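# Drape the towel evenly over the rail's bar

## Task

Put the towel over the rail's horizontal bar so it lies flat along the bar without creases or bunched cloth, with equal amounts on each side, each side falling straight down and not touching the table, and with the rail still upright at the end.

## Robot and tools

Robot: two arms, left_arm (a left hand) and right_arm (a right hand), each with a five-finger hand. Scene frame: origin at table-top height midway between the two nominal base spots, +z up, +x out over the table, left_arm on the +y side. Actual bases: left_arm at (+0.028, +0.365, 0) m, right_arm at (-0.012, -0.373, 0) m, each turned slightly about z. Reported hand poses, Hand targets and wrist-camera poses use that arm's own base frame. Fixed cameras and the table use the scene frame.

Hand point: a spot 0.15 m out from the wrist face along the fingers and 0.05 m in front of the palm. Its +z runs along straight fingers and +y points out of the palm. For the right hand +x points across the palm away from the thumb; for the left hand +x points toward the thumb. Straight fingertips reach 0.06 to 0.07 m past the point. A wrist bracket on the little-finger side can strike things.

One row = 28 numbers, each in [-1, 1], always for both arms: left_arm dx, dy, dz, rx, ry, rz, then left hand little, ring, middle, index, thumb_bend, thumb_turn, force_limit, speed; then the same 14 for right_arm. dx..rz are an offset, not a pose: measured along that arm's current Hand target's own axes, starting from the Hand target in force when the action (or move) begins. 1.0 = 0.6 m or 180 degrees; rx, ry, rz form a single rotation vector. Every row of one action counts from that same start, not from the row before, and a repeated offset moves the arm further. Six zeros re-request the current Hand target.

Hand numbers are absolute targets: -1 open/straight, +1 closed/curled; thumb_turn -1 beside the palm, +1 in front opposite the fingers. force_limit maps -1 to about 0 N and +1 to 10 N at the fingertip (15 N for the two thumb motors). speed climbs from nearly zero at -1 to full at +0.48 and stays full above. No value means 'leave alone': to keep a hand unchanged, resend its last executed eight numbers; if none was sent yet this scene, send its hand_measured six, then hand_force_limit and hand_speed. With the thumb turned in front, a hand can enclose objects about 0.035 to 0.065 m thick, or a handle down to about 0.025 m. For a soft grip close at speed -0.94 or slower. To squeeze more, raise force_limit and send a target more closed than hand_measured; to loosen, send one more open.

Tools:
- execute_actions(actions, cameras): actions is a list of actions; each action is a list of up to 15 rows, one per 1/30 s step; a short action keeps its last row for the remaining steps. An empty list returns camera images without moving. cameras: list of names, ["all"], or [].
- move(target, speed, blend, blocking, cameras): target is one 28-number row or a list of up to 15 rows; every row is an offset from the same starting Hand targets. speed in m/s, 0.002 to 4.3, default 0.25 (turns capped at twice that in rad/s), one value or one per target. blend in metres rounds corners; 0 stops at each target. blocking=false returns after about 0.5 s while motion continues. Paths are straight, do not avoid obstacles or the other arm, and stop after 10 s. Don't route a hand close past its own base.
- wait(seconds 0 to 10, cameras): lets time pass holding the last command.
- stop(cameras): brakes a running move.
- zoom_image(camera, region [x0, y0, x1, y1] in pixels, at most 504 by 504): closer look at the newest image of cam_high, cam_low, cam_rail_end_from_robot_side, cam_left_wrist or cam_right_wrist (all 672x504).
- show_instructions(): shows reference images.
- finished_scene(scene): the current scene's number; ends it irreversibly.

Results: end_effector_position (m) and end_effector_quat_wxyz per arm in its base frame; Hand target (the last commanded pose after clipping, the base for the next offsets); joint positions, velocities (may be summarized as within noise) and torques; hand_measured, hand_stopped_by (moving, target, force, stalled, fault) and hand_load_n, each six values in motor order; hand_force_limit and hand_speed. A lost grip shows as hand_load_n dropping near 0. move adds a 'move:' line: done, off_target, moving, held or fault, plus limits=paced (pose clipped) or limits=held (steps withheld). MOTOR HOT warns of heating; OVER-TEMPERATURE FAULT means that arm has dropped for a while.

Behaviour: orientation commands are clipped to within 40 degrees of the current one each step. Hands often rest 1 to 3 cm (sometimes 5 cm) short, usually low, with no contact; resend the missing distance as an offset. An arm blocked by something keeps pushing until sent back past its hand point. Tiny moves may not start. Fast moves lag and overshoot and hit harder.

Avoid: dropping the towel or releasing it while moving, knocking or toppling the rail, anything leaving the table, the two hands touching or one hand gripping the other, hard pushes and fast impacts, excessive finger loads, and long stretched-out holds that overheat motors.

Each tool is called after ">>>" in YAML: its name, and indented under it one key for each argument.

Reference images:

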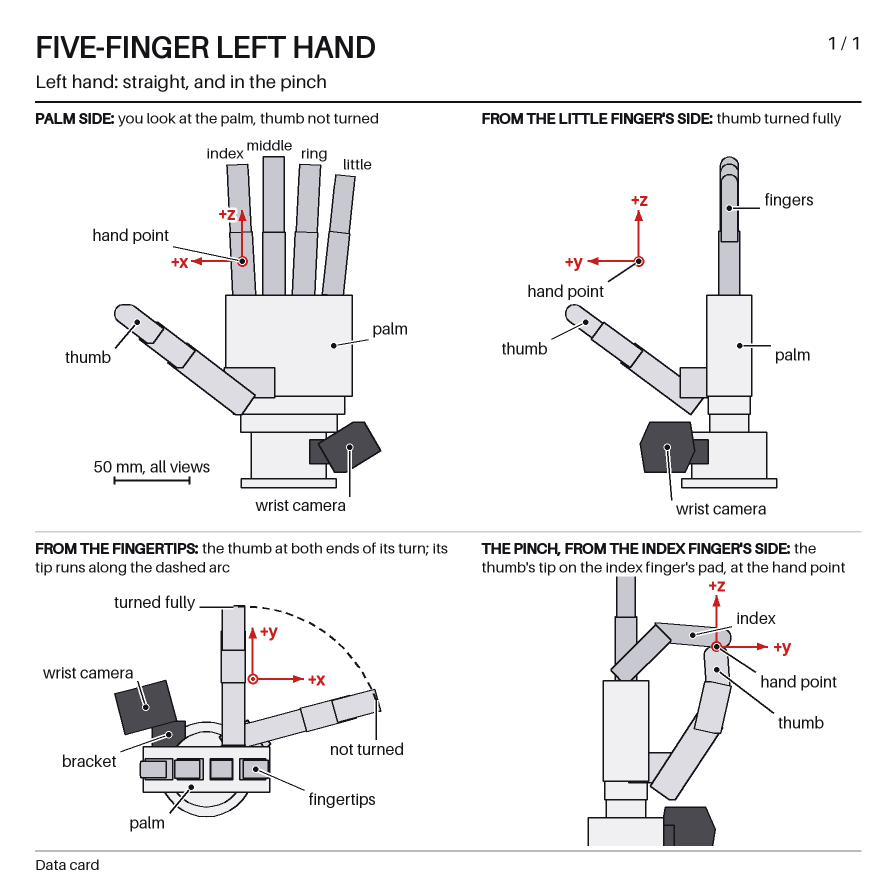

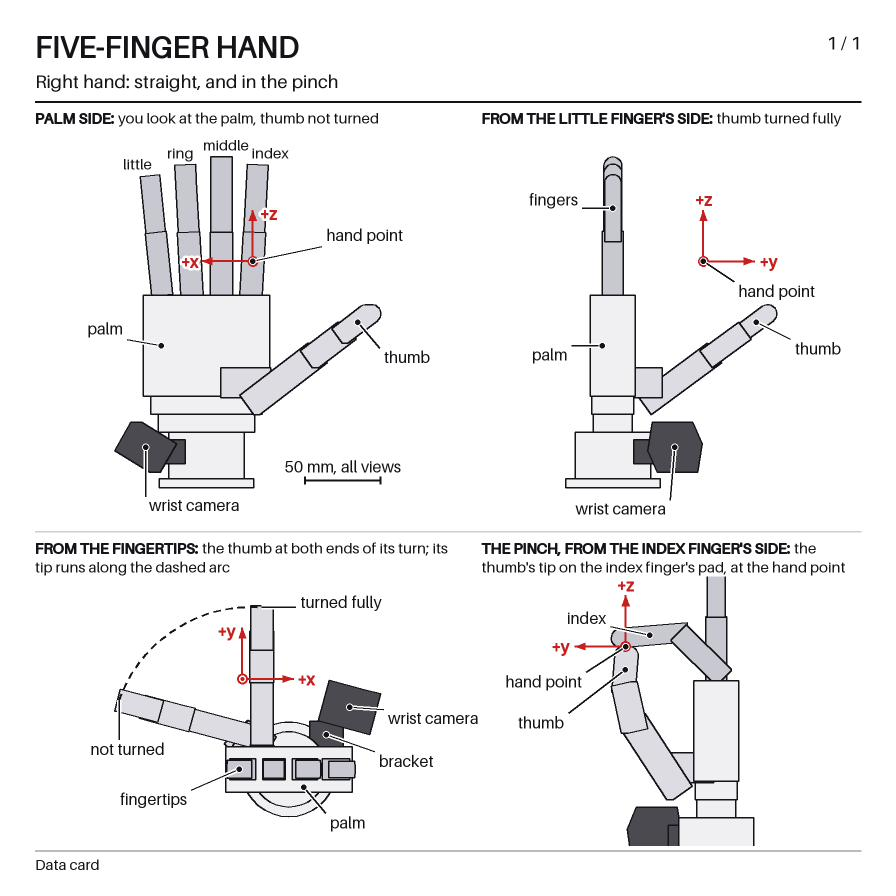

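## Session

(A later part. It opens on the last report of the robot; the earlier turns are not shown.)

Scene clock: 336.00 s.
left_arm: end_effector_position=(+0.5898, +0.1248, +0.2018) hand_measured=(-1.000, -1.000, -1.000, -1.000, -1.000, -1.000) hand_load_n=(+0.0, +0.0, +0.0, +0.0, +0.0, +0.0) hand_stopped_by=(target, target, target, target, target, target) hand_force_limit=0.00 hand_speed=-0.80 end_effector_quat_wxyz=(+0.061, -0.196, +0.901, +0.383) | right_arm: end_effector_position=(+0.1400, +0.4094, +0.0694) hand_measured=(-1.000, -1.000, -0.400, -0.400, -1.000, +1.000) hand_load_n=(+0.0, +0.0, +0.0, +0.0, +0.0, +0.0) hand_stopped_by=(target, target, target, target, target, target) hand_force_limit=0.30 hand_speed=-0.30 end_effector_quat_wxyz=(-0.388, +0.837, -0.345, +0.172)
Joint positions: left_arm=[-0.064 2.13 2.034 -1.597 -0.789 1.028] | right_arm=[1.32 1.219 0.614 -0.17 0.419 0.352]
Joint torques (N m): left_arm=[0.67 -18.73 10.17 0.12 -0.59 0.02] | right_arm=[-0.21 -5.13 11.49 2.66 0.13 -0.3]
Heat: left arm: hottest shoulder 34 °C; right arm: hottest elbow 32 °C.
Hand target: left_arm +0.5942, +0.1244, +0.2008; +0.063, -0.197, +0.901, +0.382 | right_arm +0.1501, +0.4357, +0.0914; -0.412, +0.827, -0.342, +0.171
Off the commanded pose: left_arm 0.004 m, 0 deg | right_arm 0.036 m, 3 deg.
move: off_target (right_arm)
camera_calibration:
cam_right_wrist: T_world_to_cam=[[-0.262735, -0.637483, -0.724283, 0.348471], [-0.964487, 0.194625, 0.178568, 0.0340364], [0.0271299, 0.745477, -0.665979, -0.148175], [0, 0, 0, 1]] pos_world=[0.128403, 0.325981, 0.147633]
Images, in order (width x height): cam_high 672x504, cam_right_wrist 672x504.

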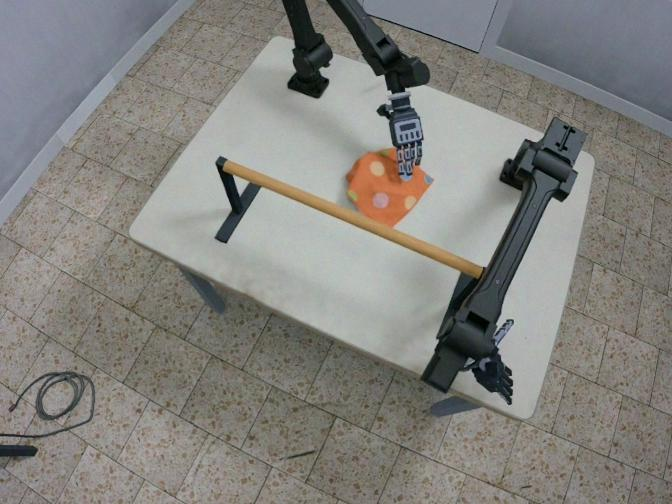

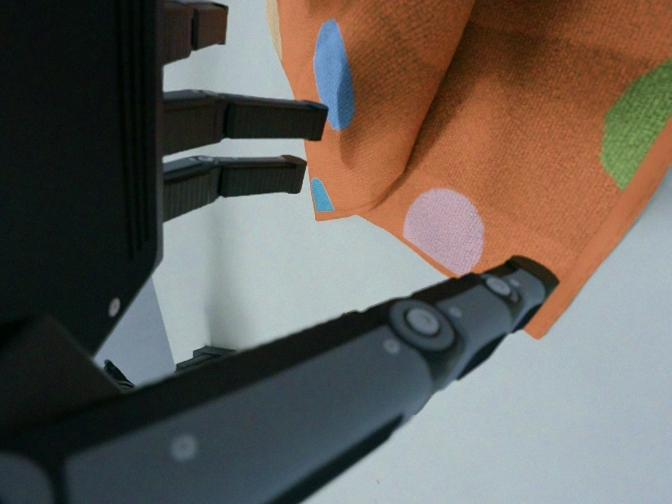

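>>> move:
  target:
    - [0,0,0,0,0,0,-1,-1,-1,-1,-1,-1,0,-0.8,-0.0083,0.028,0.0462,0,0,0,-1,-1,-0.4,-0.4,-1,1,0.3,-0.3]
  cameras: ["cam_right_wrist"]
  speed: 0.1

Scene clock: 341.63 s.
left_arm: end_effector_position=(+0.5898, +0.1248, +0.2018) hand_measured=(-1.000, -1.000, -1.000, -1.000, -1.000, -1.000) hand_load_n=(-0.5, +0.0, +0.0, +0.0, +0.0, +0.0) hand_stopped_by=(target, target, target, target, target, target) hand_force_limit=0.00 hand_speed=-0.80 end_effector_quat_wxyz=(+0.061, -0.196, +0.901, +0.383) | right_arm: end_effector_position=(+0.1455, +0.4259, +0.0452) hand_measured=(-1.000, -1.000, -0.400, -0.400, -1.000, +1.000) hand_load_n=(+0.0, +0.0, +0.0, +0.0, +0.0, +0.0) hand_stopped_by=(target, target, target, target, target, target) hand_force_limit=0.30 hand_speed=-0.30 end_effector_quat_wxyz=(-0.393, +0.835, -0.345, +0.171)
Joint positions: left_arm=[-0.064 2.13 2.034 -1.597 -0.789 1.028] | right_arm=[1.316 1.32 0.614 -0.058 0.414 0.348]
Joint torques (N m): left_arm=[0.91 -19.14 10.22 0.08 -0.59 0] | right_arm=[-0.38 -6.12 10.11 2.65 0.11 -0.29]
Heat: left arm: hottest shoulder 34 °C; right arm: hottest elbow 34 °C.
Hand target: left_arm +0.5942, +0.1244, +0.2008; +0.063, -0.197, +0.901, +0.382 | right_arm +0.1551, +0.4477, +0.0612; -0.412, +0.827, -0.342, +0.171
Off the commanded pose: left_arm 0.004 m, 0 deg | right_arm 0.029 m, 2 deg.
move: off_target (right_arm)
camera_calibration:
cam_right_wrist: T_world_to_cam=[[-0.260159, -0.631232, -0.73066, 0.340066], [-0.965176, 0.191511, 0.178211, 0.041856], [0.0274371, 0.751578, -0.659073, -0.179634], [0, 0, 0, 1]] pos_world=[0.133798, 0.341653, 0.122622]
Images, in order (width x height): cam_right_wrist 672x504.

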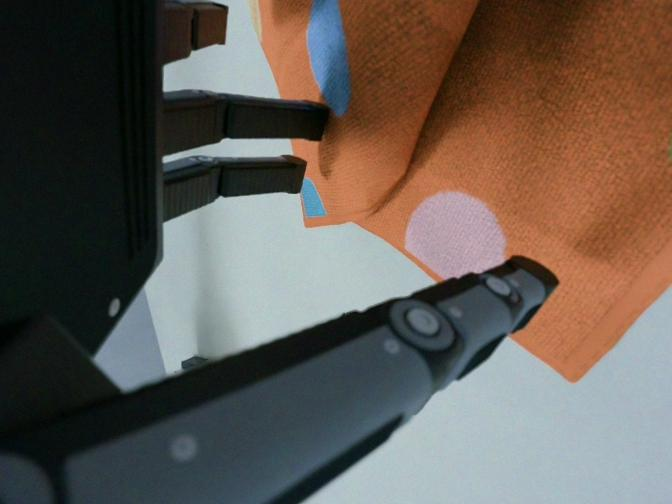

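>>> move:
  target:
    - [0,0,0,0,0,0,-1,-1,-1,-1,-1,-1,0,-0.8,0.0047,0.0402,0.0243,0,0,0,-1,-1,-0.4,-0.4,-1,1,0.3,-0.3]
  cameras: ["cam_right_wrist"]
  speed: 0.08

Scene clock: 344.70 s.
left_arm: end_effector_position=(+0.5898, +0.1248, +0.2018) hand_measured=(-1.000, -1.000, -1.000, -1.000, -1.000, -1.000) hand_load_n=(+0.0, +0.0, +0.0, +0.0, +0.0, +0.0) hand_stopped_by=(target, target, target, target, target, target) hand_force_limit=0.00 hand_speed=-0.80 end_effector_quat_wxyz=(+0.061, -0.196, +0.901, +0.383) | right_arm: end_effector_position=(+0.1508, +0.4420, +0.0361) hand_measured=(-1.000, -1.000, -0.400, -0.400, -1.000, +1.000) hand_load_n=(+0.0, +0.0, +0.0, +0.0, +0.0, +0.0) hand_stopped_by=(target, target, target, target, target, target) hand_force_limit=0.30 hand_speed=-0.30 end_effector_quat_wxyz=(-0.411, +0.826, -0.346, +0.168)
Joint positions: left_arm=[-0.064 2.13 2.034 -1.597 -0.789 1.028] | right_arm=[1.312 1.381 0.614 0.046 0.411 0.346]
Joint torques (N m): left_arm=[0.44 -18.49 10.28 0.16 -0.59 0] | right_arm=[-0.32 -6.59 6.52 2.73 0.11 -0.29]
Heat: left arm: hottest shoulder 34 °C; right arm: hottest elbow 34 °C.
Hand target: left_arm +0.5942, +0.1244, +0.2008; +0.063, -0.197, +0.901, +0.382 | right_arm +0.1551, +0.4437, +0.0331; -0.412, +0.827, -0.342, +0.171
Off the commanded pose: left_arm 0.004 m, 0 deg | right_arm 0.005 m, 1 deg.
move: done
camera_calibration:
cam_right_wrist: T_world_to_cam=[[-0.252834, -0.600842, -0.75833, 0.331459], [-0.966917, 0.18435, 0.176314, 0.0490265], [0.0338609, 0.77782, -0.627574, -0.211518], [0, 0, 0, 1]] pos_world=[0.138371, 0.354639, 0.109968]
Images, in order (width x height): cam_right_wrist 672x504.

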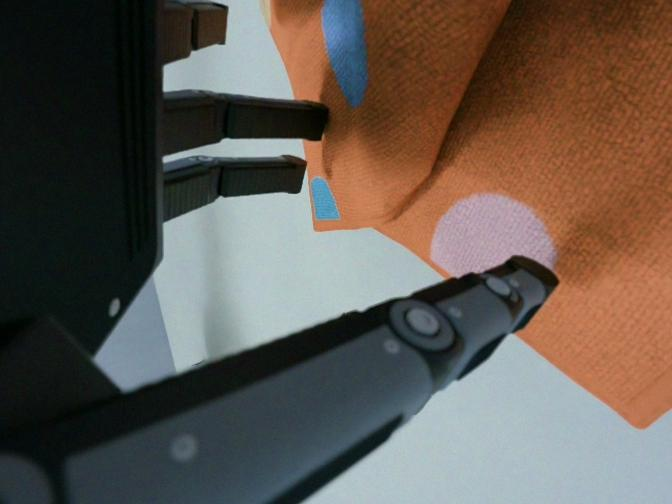

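>>> move:
  target:
    - [0,0,0,0,0,0,-1,-1,-1,-1,-1,-1,0,-0.8,0.0118,0.0312,0.0085,0,0,0,-1,-1,-0.4,-0.4,-1,1,0.3,-0.3]
  cameras: ["cam_right_wrist"]
  speed: 0.08

Scene clock: 348.23 s.
left_arm: end_effector_position=(+0.5898, +0.1248, +0.2018) hand_measured=(-1.000, -1.000, -1.000, -1.000, -1.000, -1.000) hand_load_n=(+0.0, +0.0, +0.0, +0.0, +0.0, +0.0) hand_stopped_by=(target, target, target, target, target, target) hand_force_limit=0.00 hand_speed=-0.80 end_effector_quat_wxyz=(+0.061, -0.196, +0.901, +0.383) | right_arm: end_effector_position=(+0.1518, +0.4395, +0.0278) hand_measured=(-1.000, -1.000, -0.400, -0.400, -1.000, +1.000) hand_load_n=(+0.0, +0.0, +0.0, +0.0, +0.0, +0.0) hand_stopped_by=(target, target, target, target, target, target) hand_force_limit=0.30 hand_speed=-0.30 end_effector_quat_wxyz=(-0.423, +0.821, -0.347, +0.166)
Joint positions: left_arm=[-0.064 2.13 2.034 -1.597 -0.789 1.028] | right_arm=[1.307 1.395 0.58 0.122 0.406 0.343]
Joint torques (N m): left_arm=[0.85 -19.19 10.15 0.21 -0.61 -0.01] | right_arm=[-0.38 -5.77 5.48 2.44 0.11 -0.3]
Heat: left arm: hottest shoulder 34 °C; right arm: hottest elbow 33 °C.
Hand target: left_arm +0.5942, +0.1244, +0.2008; +0.063, -0.197, +0.901, +0.382 | right_arm +0.1550, +0.4337, +0.0152; -0.412, +0.827, -0.342, +0.171
Off the commanded pose: left_arm 0.004 m, 0 deg | right_arm 0.014 m, 2 deg.
move: off_target (right_arm)
camera_calibration:
cam_right_wrist: T_world_to_cam=[[-0.247894, -0.581687, -0.774719, 0.31523], [-0.968093, 0.179009, 0.175363, 0.0544807], [0.0366753, 0.793471, -0.607502, -0.222763], [0, 0, 0, 1]] pos_world=[0.139056, 0.350369, 0.0993322]
Images, in order (width x height): cam_right_wrist 672x504.

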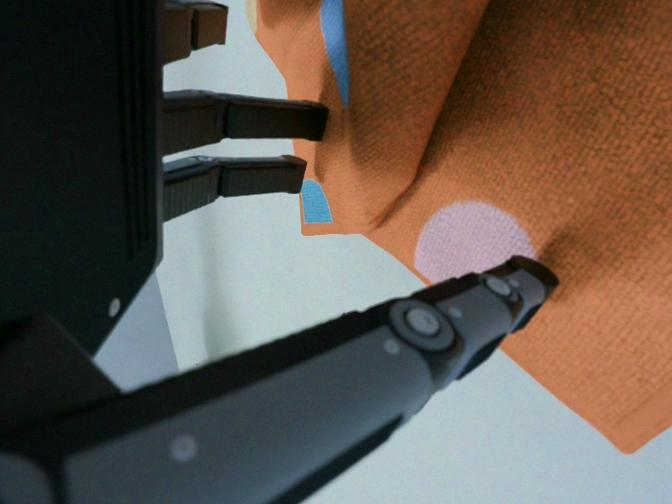

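>>> move:
  target:
    - [0,0,0,0,0,0,-1,-1,-1,-1,-1,-1,0,-0.8,0,0.008,0.006,0,0,0,-1,-1,-0.1,-0.1,-0.4,1,0.0,-0.5]
    - [0,0,0,0,0,0,-1,-1,-1,-1,-1,-1,0,-0.8,0,0.009,0.007,0,0,0,-1,-1,0.3,0.3,0.1,1,0.0,-0.7]
  cameras: ["cam_right_wrist"]
  speed: 0.08

Scene clock: 353.53 s.
left_arm: end_effector_position=(+0.5898, +0.1248, +0.2018) hand_measured=(-1.000, -1.000, -1.000, -1.000, -1.000, -1.000) hand_load_n=(+0.0, +0.0, +0.0, +0.0, +0.0, +0.0) hand_stopped_by=(target, target, target, target, target, target) hand_force_limit=0.00 hand_speed=-0.80 end_effector_quat_wxyz=(+0.061, -0.196, +0.901, +0.383) | right_arm: end_effector_position=(+0.1540, +0.4416, +0.0233) hand_measured=(-1.000, -1.000, +0.198, +0.256, -0.236, +1.000) hand_load_n=(+0.0, +0.0, +4.0, +6.5, +8.5, -2.0) hand_stopped_by=(target, target, force, force, force, target) hand_force_limit=0.00 hand_speed=-0.70 end_effector_quat_wxyz=(-0.427, +0.818, -0.347, +0.166)
Joint positions: left_arm=[-0.064 2.13 2.034 -1.597 -0.789 1.028] | right_arm=[1.304 1.414 0.575 0.155 0.406 0.341]
Joint torques (N m): left_arm=[0.91 -18.49 10.26 0.17 -0.6 0.03] | right_arm=[-0.32 -5.89 5.22 2.25 0.09 -0.3]
Heat: left arm: hottest shoulder 34 °C; right arm: hottest elbow 33 °C.
Hand target: left_arm +0.5942, +0.1244, +0.2008; +0.063, -0.197, +0.901, +0.382 | right_arm +0.1551, +0.4338, +0.0084; -0.413, +0.827, -0.342, +0.171
Off the commanded pose: left_arm 0.004 m, 0 deg | right_arm 0.017 m, 2 deg.
move: off_target (right_arm); target 2's new numbers were sent with right_arm's hand 0.022 m and 3 deg from that target
camera_calibration:
cam_right_wrist: T_world_to_cam=[[-0.246203, -0.574866, -0.780329, 0.310385], [-0.968377, 0.179443, 0.17334, 0.0569388], [0.0403774, 0.798329, -0.600866, -0.230026], [0, 0, 0, 1]] pos_world=[0.140844, 0.351849, 0.094118]
Images, in order (width x height): cam_right_wrist 672x504.

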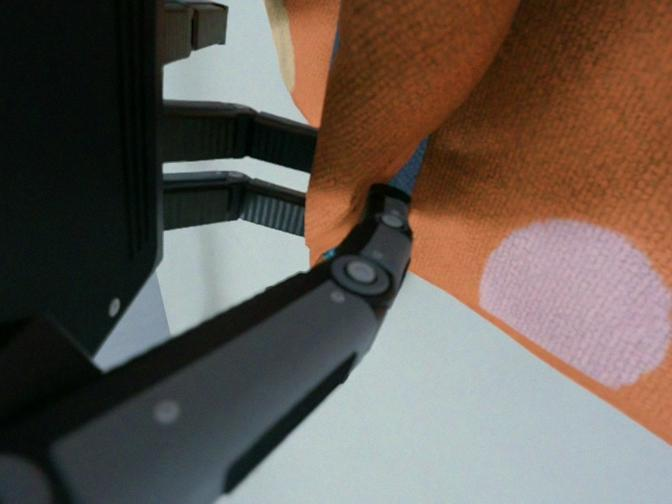

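>>> move:
  target:
    - [0,0,0,0,0,0,-1,-1,-1,-1,-1,-1,0,-0.8,0,-0.1998,-0.1505,0,0,0,-1,-1,0.3,0.3,0.1,1,0.0,-0.7]
  cameras: ["all"]
  speed: 0.12

Scene clock: 360.60 s.
left_arm: end_effector_position=(+0.5898, +0.1248, +0.2018) hand_measured=(-1.000, -1.000, -1.000, -1.000, -1.000, -1.000) hand_load_n=(+0.0, +0.0, +0.0, +0.0, +0.0, +0.0) hand_stopped_by=(target, target, target, target, target, target) hand_force_limit=0.00 hand_speed=-0.80 end_effector_quat_wxyz=(+0.061, -0.196, +0.901, +0.383) | right_arm: end_effector_position=(+0.1468, +0.4155, +0.1230) hand_measured=(-1.000, -1.000, +0.198, +0.256, -0.236, +1.000) hand_load_n=(+0.0, +0.0, +5.0, +6.5, +8.5, -1.5) hand_stopped_by=(target, target, force, force, force, target) hand_force_limit=0.00 hand_speed=-0.70 end_effector_quat_wxyz=(-0.384, +0.839, -0.344, +0.172)
Joint positions: left_arm=[-0.064 2.13 2.034 -1.597 -0.789 1.028] | right_arm=[1.304 1.154 0.73 -0.355 0.405 0.34]
Joint torques (N m): left_arm=[0.5 -19.49 10.22 0.05 -0.59 0.03] | right_arm=[-0.15 -7.59 12.34 1.51 0.17 -0.29]
Heat: left arm: hottest shoulder 34 °C; right arm: hottest elbow 32 °C.
Hand target: left_arm +0.5942, +0.1244, +0.2008; +0.063, -0.197, +0.901, +0.382 | right_arm +0.1550, +0.4338, +0.1585; -0.412, +0.827, -0.342, +0.171
Off the commanded pose: left_arm 0.004 m, 0 deg | right_arm 0.041 m, 4 deg.
move: off_target (right_arm)
camera_calibration:
cam_right_wrist: T_world_to_cam=[[-0.264129, -0.644172, -0.717829, 0.395172], [-0.964191, 0.194817, 0.179952, 0.0295825], [0.0239257, 0.739654, -0.672562, -0.113443], [0, 0, 0, 1]] pos_world=[0.135614, 0.332704, 0.202045]

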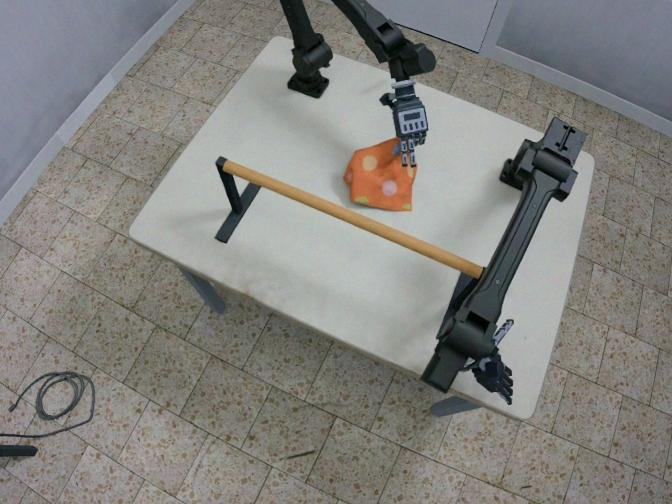

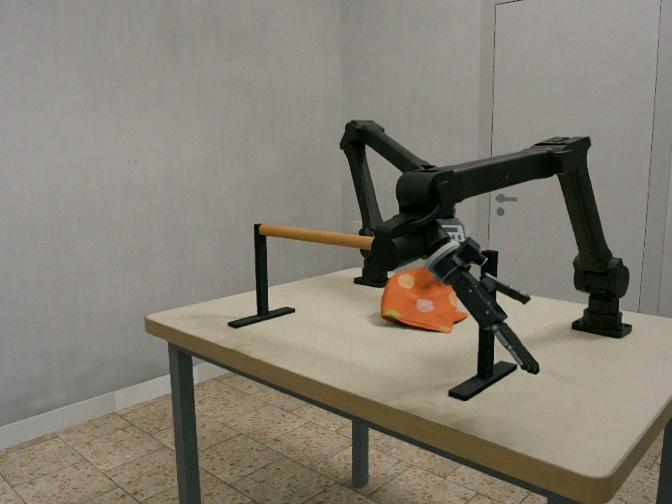

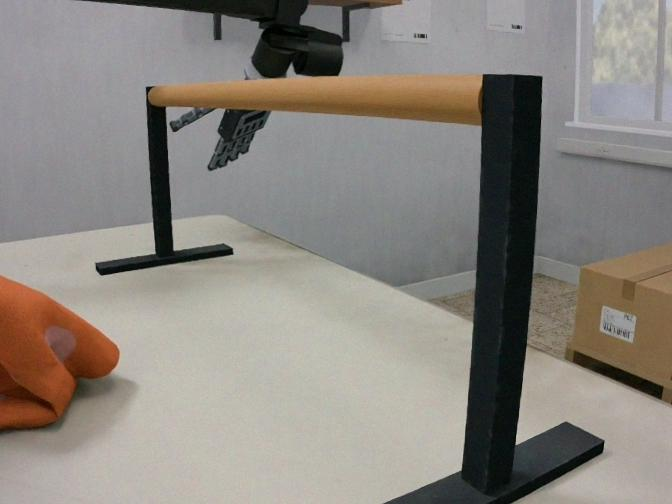

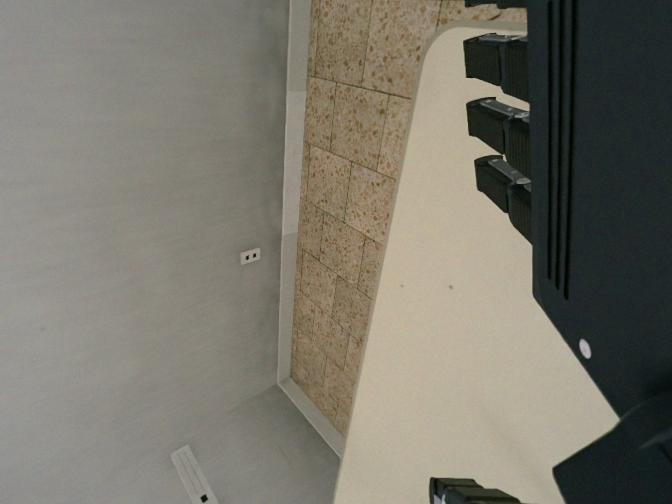

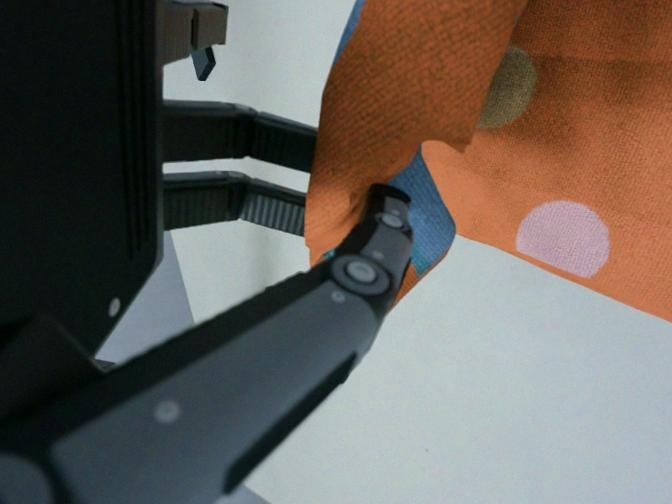

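>>> move:
  target:
    - [-0.0572,0.1438,-0.1519,0,0,0,-1,-1,-1,-1,-1,-1,0,-0.8,0.1638,-0.3931,-0.3095,0,0,0,-1,-1,0.3,0.3,0.1,1,0.0,-0.7]
  cameras: ["all"]
  speed: 0.15

Scene clock: 372.83 s.
left_arm: end_effector_position=(+0.5875, +0.1322, +0.3164) hand_measured=(-1.000, -1.000, -1.000, -1.000, -1.000, -1.000) hand_load_n=(+0.0, +0.0, +0.0, +0.0, +0.0, +0.0) hand_stopped_by=(target, target, target, target, target, target) hand_force_limit=0.00 hand_speed=-0.80 end_effector_quat_wxyz=(+0.111, -0.171, +0.902, +0.380) | right_arm: end_effector_position=(+0.2143, +0.3572, +0.4291) hand_measured=(-1.000, -1.000, +0.198, +0.256, -0.236, +1.000) hand_load_n=(+0.0, +0.0, +4.5, +6.0, +9.0, -1.5) hand_stopped_by=(target, target, force, force, force, target) hand_force_limit=0.00 hand_speed=-0.70 end_effector_quat_wxyz=(-0.392, +0.836, -0.349, +0.164)
Joint positions: left_arm=[-0.064 2.014 2.15 -1.67 -0.813 1.148] | right_arm=[1.025 1.059 1.474 -1.123 0.189 0.158]
Joint torques (N m): left_arm=[-0.38 -18.37 12.63 0.03 -0.74 0.18] | right_arm=[-0.21 -4.13 12.85 1.77 -0.01 -0.29]
Heat: left arm: hottest shoulder 35 °C; right arm: hottest elbow 33 °C.
Hand target: left_arm +0.5941, +0.1244, +0.3307; +0.063, -0.197, +0.901, +0.382 | right_arm +0.2197, +0.3598, +0.4586; -0.412, +0.827, -0.342, +0.171
Off the commanded pose: left_arm 0.018 m, 6 deg | right_arm 0.030 m, 3 deg.
joint sent to its limit (left arm) — joint 4 (wrist pitch), lower limit. The joint targets are off in orientation, not in position.
move: off_target (left_arm, right_arm)
camera_calibration:
cam_left_wrist: T_world_to_cam=[[0.129109, -0.655703, -0.743898, 0.252565], [-0.895765, -0.398911, 0.19615, 0.517855], [-0.425365, 0.641033, -0.638859, 0.486853], [0, 0, 0, 1]] pos_world=[0.638359, 0.0600978, 0.397336]
cam_right_wrist: T_world_to_cam=[[-0.272349, -0.627894, -0.729092, 0.595982], [-0.962011, 0.192653, 0.193443, 0.0454876], [0.0190001, 0.754079, -0.656509, 0.122939], [0, 0, 0, 1]] pos_world=[0.203739, 0.272745, 0.506437]

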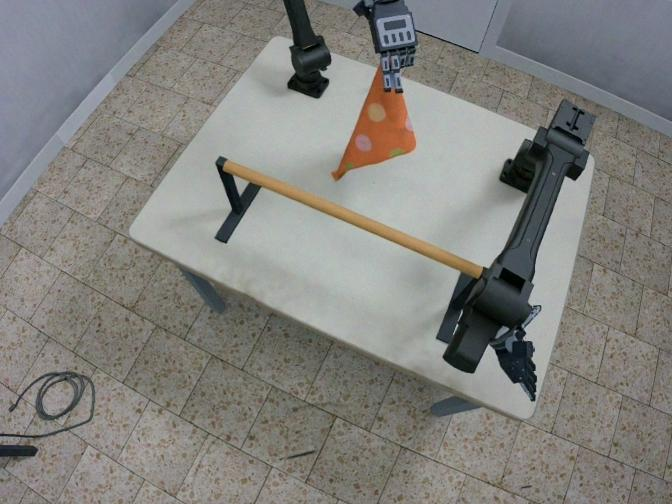

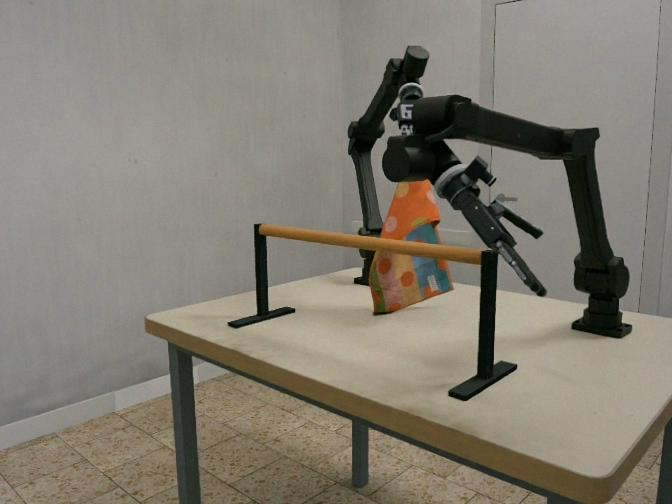

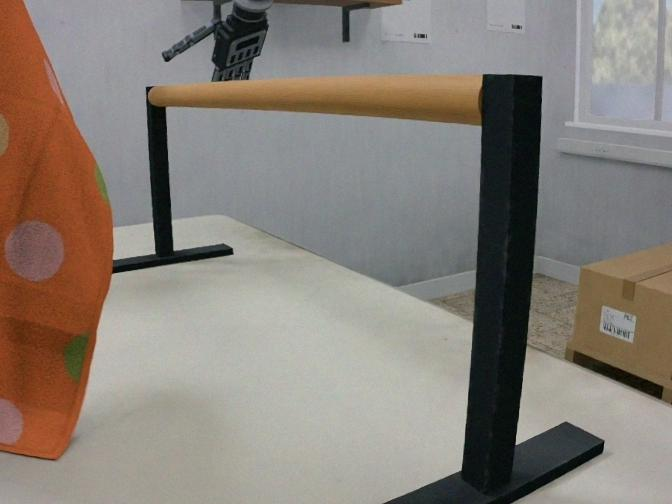

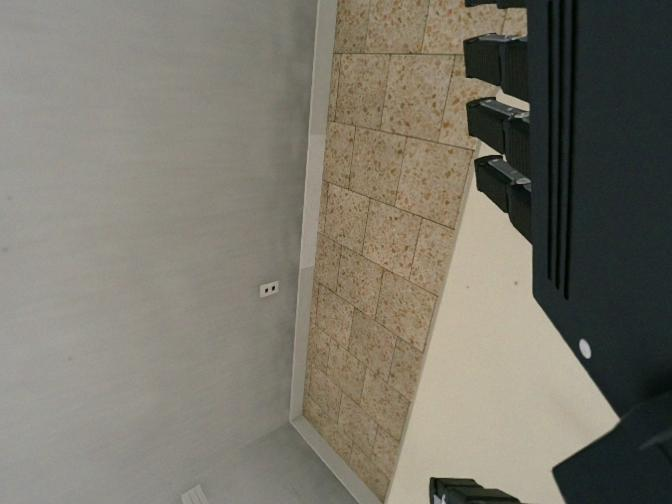

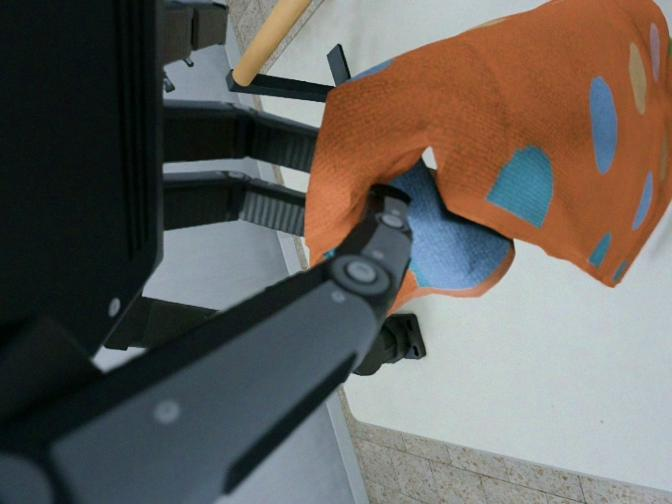

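>>> zoom_image:
  camera: "cam_low"
  region: [330, 40, 530, 340]

>>> zoom_image:
  camera: "cam_high"
  region: [300, 30, 460, 200]

Scaled by 1.680 from the camera's 672x504 image, which has a finer 960x720 frame.

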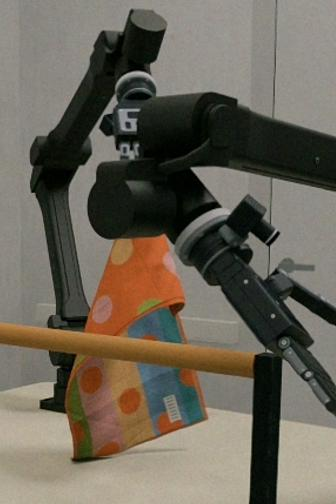

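Scaled by 2.965 from the camera's 672x504 image, which has a finer 960x720 frame.

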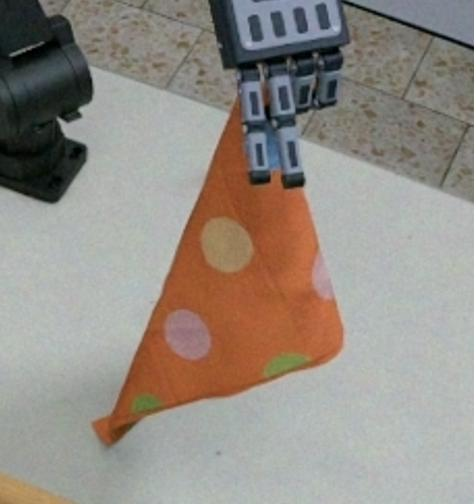

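>>> move:
  target:
    - [0.2147,0.2455,-0.1343,0.345,-0.228,0.146,-1,-1,-1,-1,-1,-1,0,-0.8,0.047,-0.1216,-0.0326,0,0,0,-1,-1,0.3,0.3,0.1,1,0.0,-0.7]
    - [0.5322,-0.0012,-0.1302,0.6893,-0.457,0.2917,-1,-1,-1,-1,-1,-1,0,-0.8,0.0943,-0.2432,-0.0652,0,0,0,-1,-1,0.3,0.3,0.1,1,0.0,-0.7]
  cameras: ["all"]
  speed: 0.25
  blend: 0.03

Scene clock: 408.27 s.
left_arm: end_effector_position=(+0.3069, -0.0260, +0.2998) hand_measured=(-1.000, -1.000, -1.000, -1.000, -1.000, -1.000) hand_load_n=(+0.0, +0.0, +0.0, +0.0, +0.0, +0.0) hand_stopped_by=(target, target, target, target, target, target) hand_force_limit=0.00 hand_speed=-0.80 end_effector_quat_wxyz=(+0.620, +0.321, +0.630, -0.340) | right_arm: end_effector_position=(+0.2963, +0.3619, +0.5825) hand_measured=(-1.000, -1.000, +0.198, +0.256, -0.236, +1.000) hand_load_n=(+0.0, +0.0, +5.0, +6.0, +9.0, -2.0) hand_stopped_by=(target, target, force, force, force, target) hand_force_limit=0.00 hand_speed=-0.70 end_effector_quat_wxyz=(-0.399, +0.832, -0.349, +0.163)
Joint positions: left_arm=[0.6 0.552 0.511 -0.515 1.572 2.097] | right_arm=[0.829 1.435 2.268 -1.513 0.033 0.037]
Joint torques (N m): left_arm=[-0.44 -2.02 9.16 1.98 0.66 0.18] | right_arm=[-0.32 -7.06 10.1 1.8 -0.1 -0.29]
Heat: left arm: hottest shoulder 37 °C; right arm: hottest elbow 38 °C.
Hand target: left_arm +0.3052, -0.0296, +0.3007; +0.500, +0.500, +0.499, -0.500 | right_arm +0.2997, +0.3597, +0.5988; -0.412, +0.827, -0.342, +0.171
Off the commanded pose: left_arm 0.004 m, 34 deg | right_arm 0.017 m, 2 deg.
joint sent to its limit (left arm) — joint 5 (wrist yaw), upper limit; joint 6 (wrist roll), upper limit. The joint targets are off in orientation, not in position.
move: off_target (left_arm, right_arm)
camera_calibration:
cam_left_wrist: T_world_to_cam=[[-0.773894, -0.584037, -0.244926, 0.3021], [-0.115346, 0.51025, -0.852256, 0.305213], [0.622722, -0.631305, -0.462246, 0.0506308], [0, 0, 0, 1]] pos_world=[0.23747, 0.052666, 0.357516]
cam_right_wrist: T_world_to_cam=[[-0.270147, -0.615277, -0.740577, 0.734444], [-0.962594, 0.189217, 0.193932, 0.094863], [0.020808, 0.765266, -0.643378, 0.206256], [0, 0, 0, 1]] pos_world=[0.285431, 0.276096, 0.658217]

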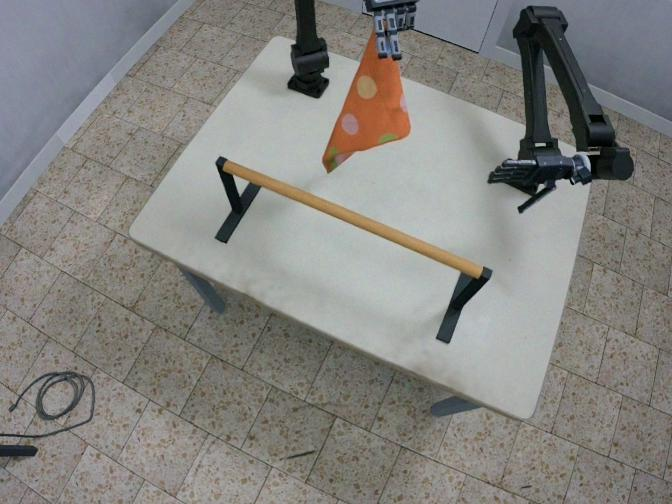

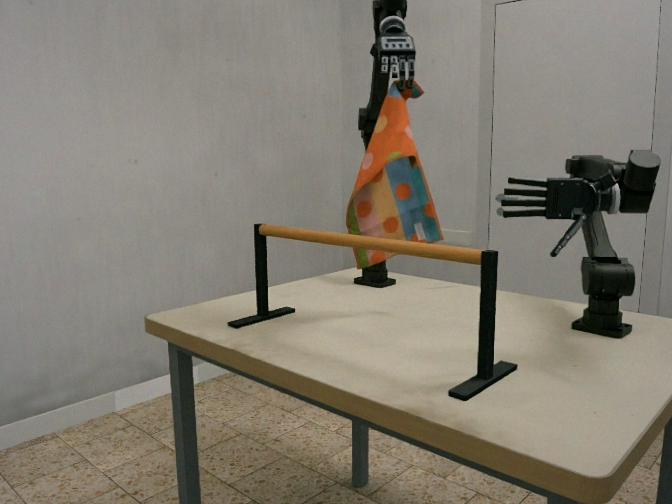

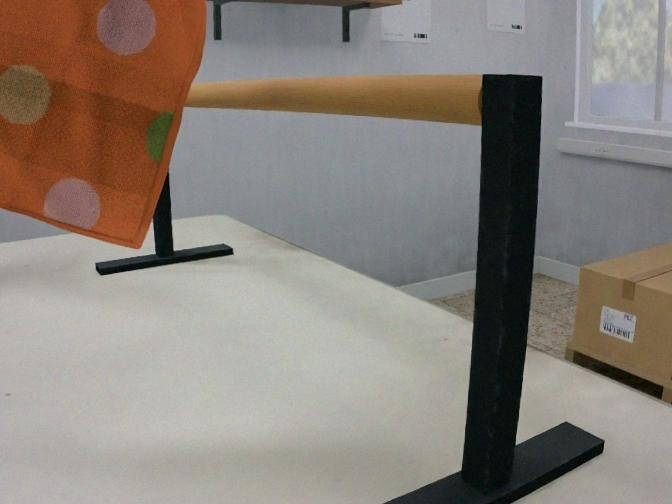

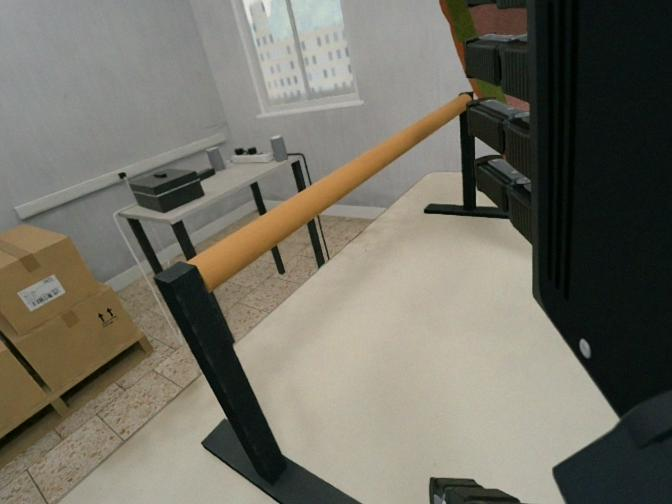

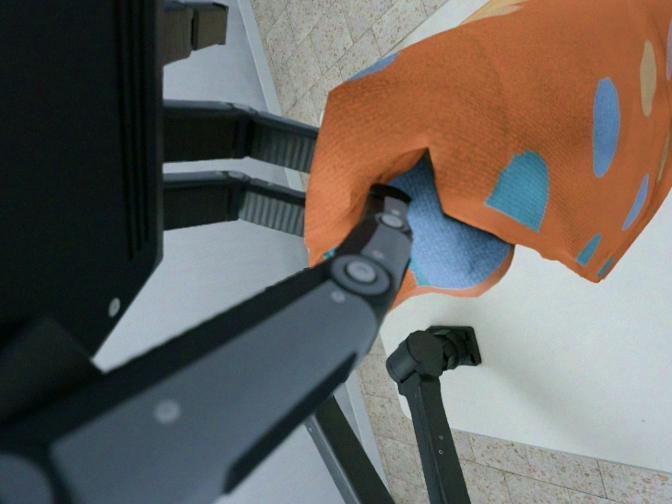

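>>> zoom_image:
  camera: "cam_high"
  region: [300, 0, 460, 190]

>>> zoom_image:
  camera: "cam_low"
  region: [320, 60, 470, 290]

>>> zoom_image:
  camera: "cam_right_wrist"
  region: [300, 0, 672, 320]

Scaled by 2.653 from the camera's 672x504 image, which has a finer 960x720 frame.

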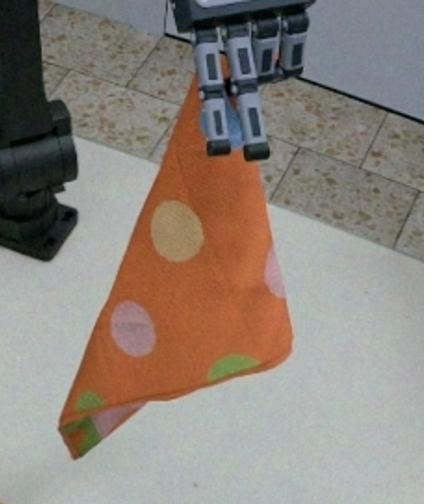

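Scaled by 2.191 from the camera's 672x504 image, which has a finer 960x720 frame.

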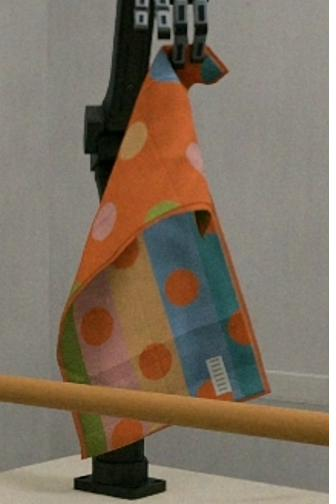

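Scaled by 1.355 from the camera's 672x504 image, which has a finer 960x720 frame.

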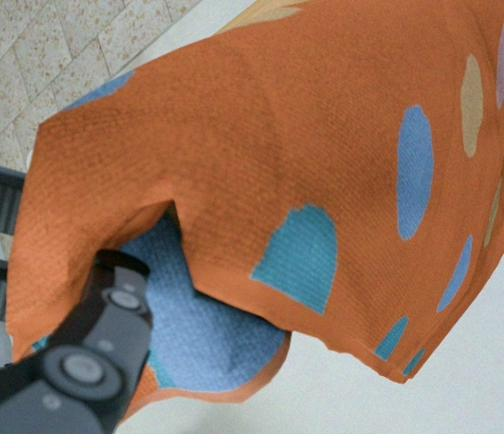

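>>> move:
  target:
    - [0.05,-0.0917,0.1833,0,0,0,-1,-1,-0.4,-0.4,-1,1,0,-0.5,0,0,0,0,0,0,-1,-1,0.3,0.3,0.1,1,0.0,-0.7]
  cameras: ["cam_left_wrist","cam_high","cam_low"]
  speed: 0.12

Scene clock: 440.10 s.
left_arm: end_effector_position=(+0.2528, -0.1372, +0.2712) hand_measured=(-1.000, -1.000, -0.400, -0.400, -1.000, +1.000) hand_load_n=(+0.0, +0.0, +0.0, +0.0, +0.0, +0.0) hand_stopped_by=(target, target, target, target, target, target) hand_force_limit=0.00 hand_speed=-0.50 end_effector_quat_wxyz=(+0.554, +0.430, +0.561, -0.440) | right_arm: end_effector_position=(+0.2964, +0.3620, +0.5825) hand_measured=(-1.000, -1.000, +0.198, +0.256, -0.236, +1.000) hand_load_n=(+0.0, +0.0, +4.5, +6.0, +9.0, -1.5) hand_stopped_by=(target, target, force, force, force, target) hand_force_limit=0.00 hand_speed=-0.70 end_effector_quat_wxyz=(-0.399, +0.832, -0.349, +0.163)
Joint positions: left_arm=[0.247 0.435 0.407 -0.515 1.573 2.098] | right_arm=[0.829 1.435 2.268 -1.513 0.033 0.037]
Joint torques (N m): left_arm=[-0.38 -0.03 9.44 1.72 0.63 0.15] | right_arm=[-0.38 -7.06 10.18 1.81 -0.1 -0.29]
Heat: left arm: hottest shoulder 34 °C; right arm: hottest elbow 40 °C.
Hand target: left_arm +0.2501, -0.1396, +0.2708; +0.500, +0.500, +0.499, -0.500 | right_arm +0.2999, +0.3598, +0.5987; -0.412, +0.827, -0.342, +0.171
Off the commanded pose: left_arm 0.004 m, 14 deg | right_arm 0.017 m, 2 deg.
joint sent to its limit (left arm) — joint 5 (wrist yaw), upper limit; joint 6 (wrist roll), upper limit. The joint targets are off in orientation, not in position.
move: off_target (left_arm, right_arm)
camera_calibration:
cam_left_wrist: T_world_to_cam=[[-0.924927, -0.278734, -0.25849, 0.272022], [0.0803201, 0.521335, -0.849564, 0.282594], [0.371562, -0.806546, -0.459809, 0.0396115], [0, 0, 0, 1]] pos_world=[0.214184, -0.0395562, 0.328611]
Images, in order (width x height): cam_high 672x504, cam_low 672x504, cam_left_wrist 672x504.

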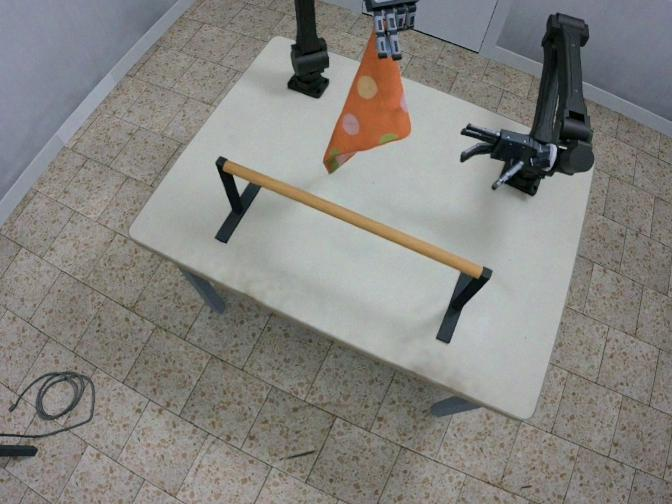

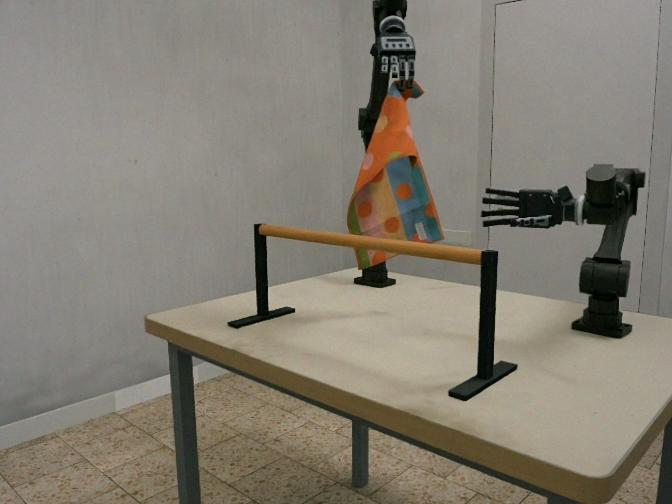

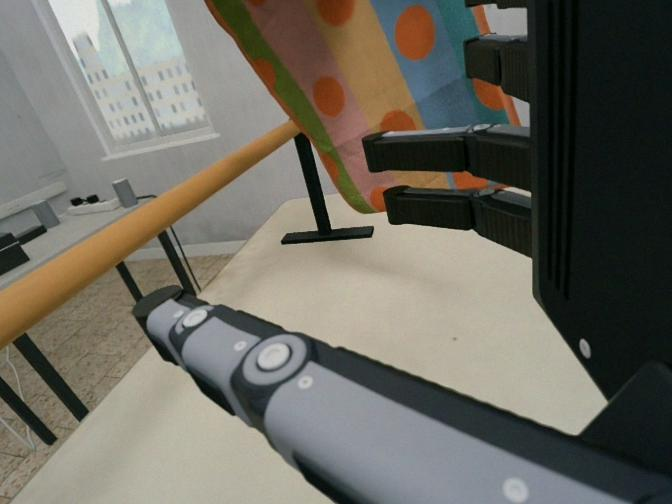

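>>> move:
  target:
    - [0.0,0.0,0.1667,0,0,0,-1,-1,-0.4,-0.4,-1,1,0,-0.5,0.1414,0.0851,-0.113,0,0,0,-1,-1,0.3,0.3,0.1,1,0.0,-0.7]
  cameras: ["cam_left_wrist","cam_high","cam_low"]
  speed: 0.1

Scene clock: 450.97 s.
left_arm: end_effector_position=(+0.2523, -0.2360, +0.2739) hand_measured=(-1.000, -1.000, -0.400, -0.400, -1.000, +1.000) hand_load_n=(+0.0, +0.0, +0.0, +0.0, +0.0, +0.0) hand_stopped_by=(target, target, target, target, target, target) hand_force_limit=0.00 hand_speed=-0.50 end_effector_quat_wxyz=(+0.504, +0.501, +0.501, -0.495) | right_arm: end_effector_position=(+0.3076, +0.2478, +0.5922) hand_measured=(-1.000, -1.000, +0.198, +0.256, -0.236, +1.000) hand_load_n=(+0.0, +0.0, +5.0, +6.5, +9.0, -1.5) hand_stopped_by=(target, target, force, force, force, target) hand_force_limit=0.00 hand_speed=-0.70 end_effector_quat_wxyz=(-0.407, +0.828, -0.349, +0.164)
Joint positions: left_arm=[-0.218 0.614 0.353 0.249 1.343 1.592] | right_arm=[0.523 1.29 2.16 -1.549 -0.209 -0.149]
Joint torques (N m): left_arm=[-0.32 -0.15 9.16 2.59 -0.06 -0.1] | right_arm=[0.03 -7.18 5.74 1.83 -0.25 -0.29]
Heat: left arm: hottest shoulder 33 °C; right arm: hottest elbow 40 °C.
Hand target: left_arm +0.2500, -0.2396, +0.2706; +0.500, +0.500, +0.499, -0.500 | right_arm +0.2997, +0.2397, +0.5989; -0.412, +0.827, -0.342, +0.171
Off the commanded pose: left_arm 0.005 m, 1 deg | right_arm 0.013 m, 1 deg.
move: off_target (right_arm)
camera_calibration:
cam_left_wrist: T_world_to_cam=[[-0.957524, -0.0544185, -0.283172, 0.312629], [0.221139, 0.491648, -0.842247, 0.29189], [0.185055, -0.869092, -0.458731, -0.00666275], [0, 0, 0, 1]] pos_world=[0.236035, -0.132285, 0.331315]
Images, in order (width x height): cam_high 672x504, cam_low 672x504, cam_left_wrist 672x504.

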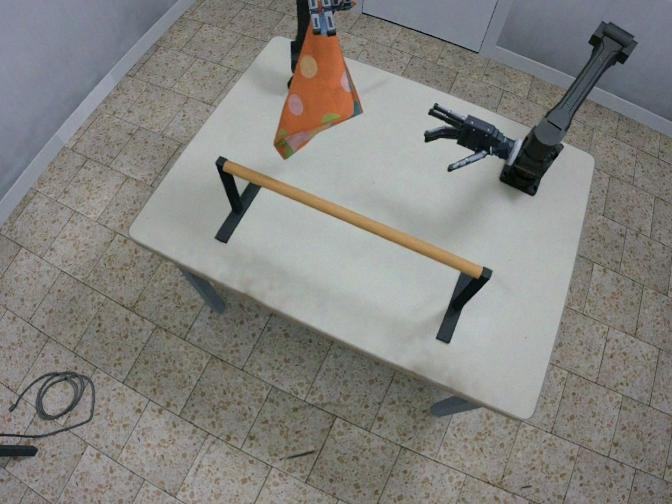

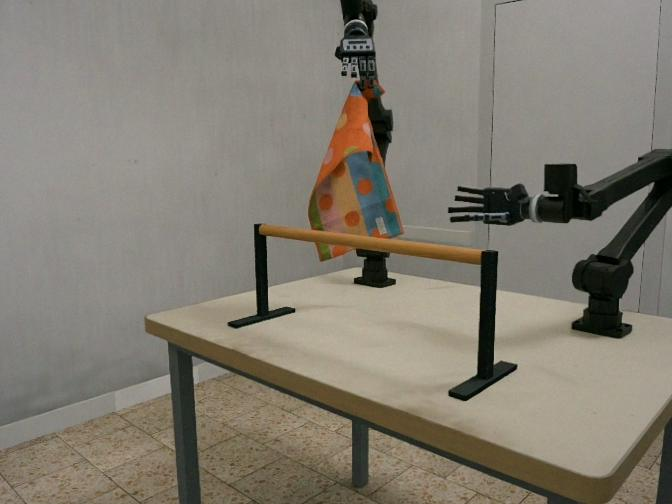

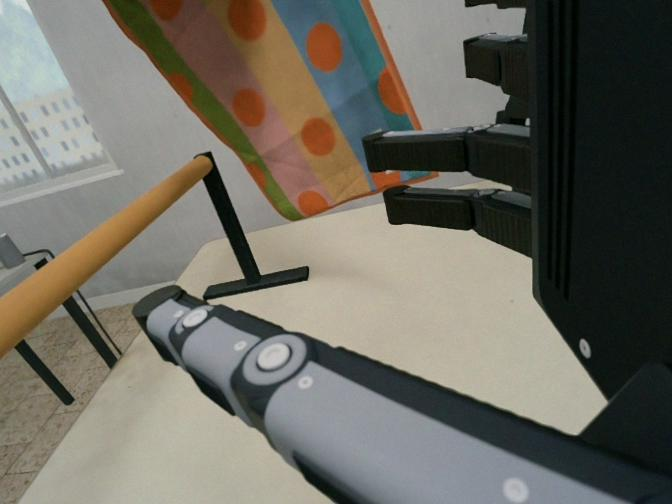

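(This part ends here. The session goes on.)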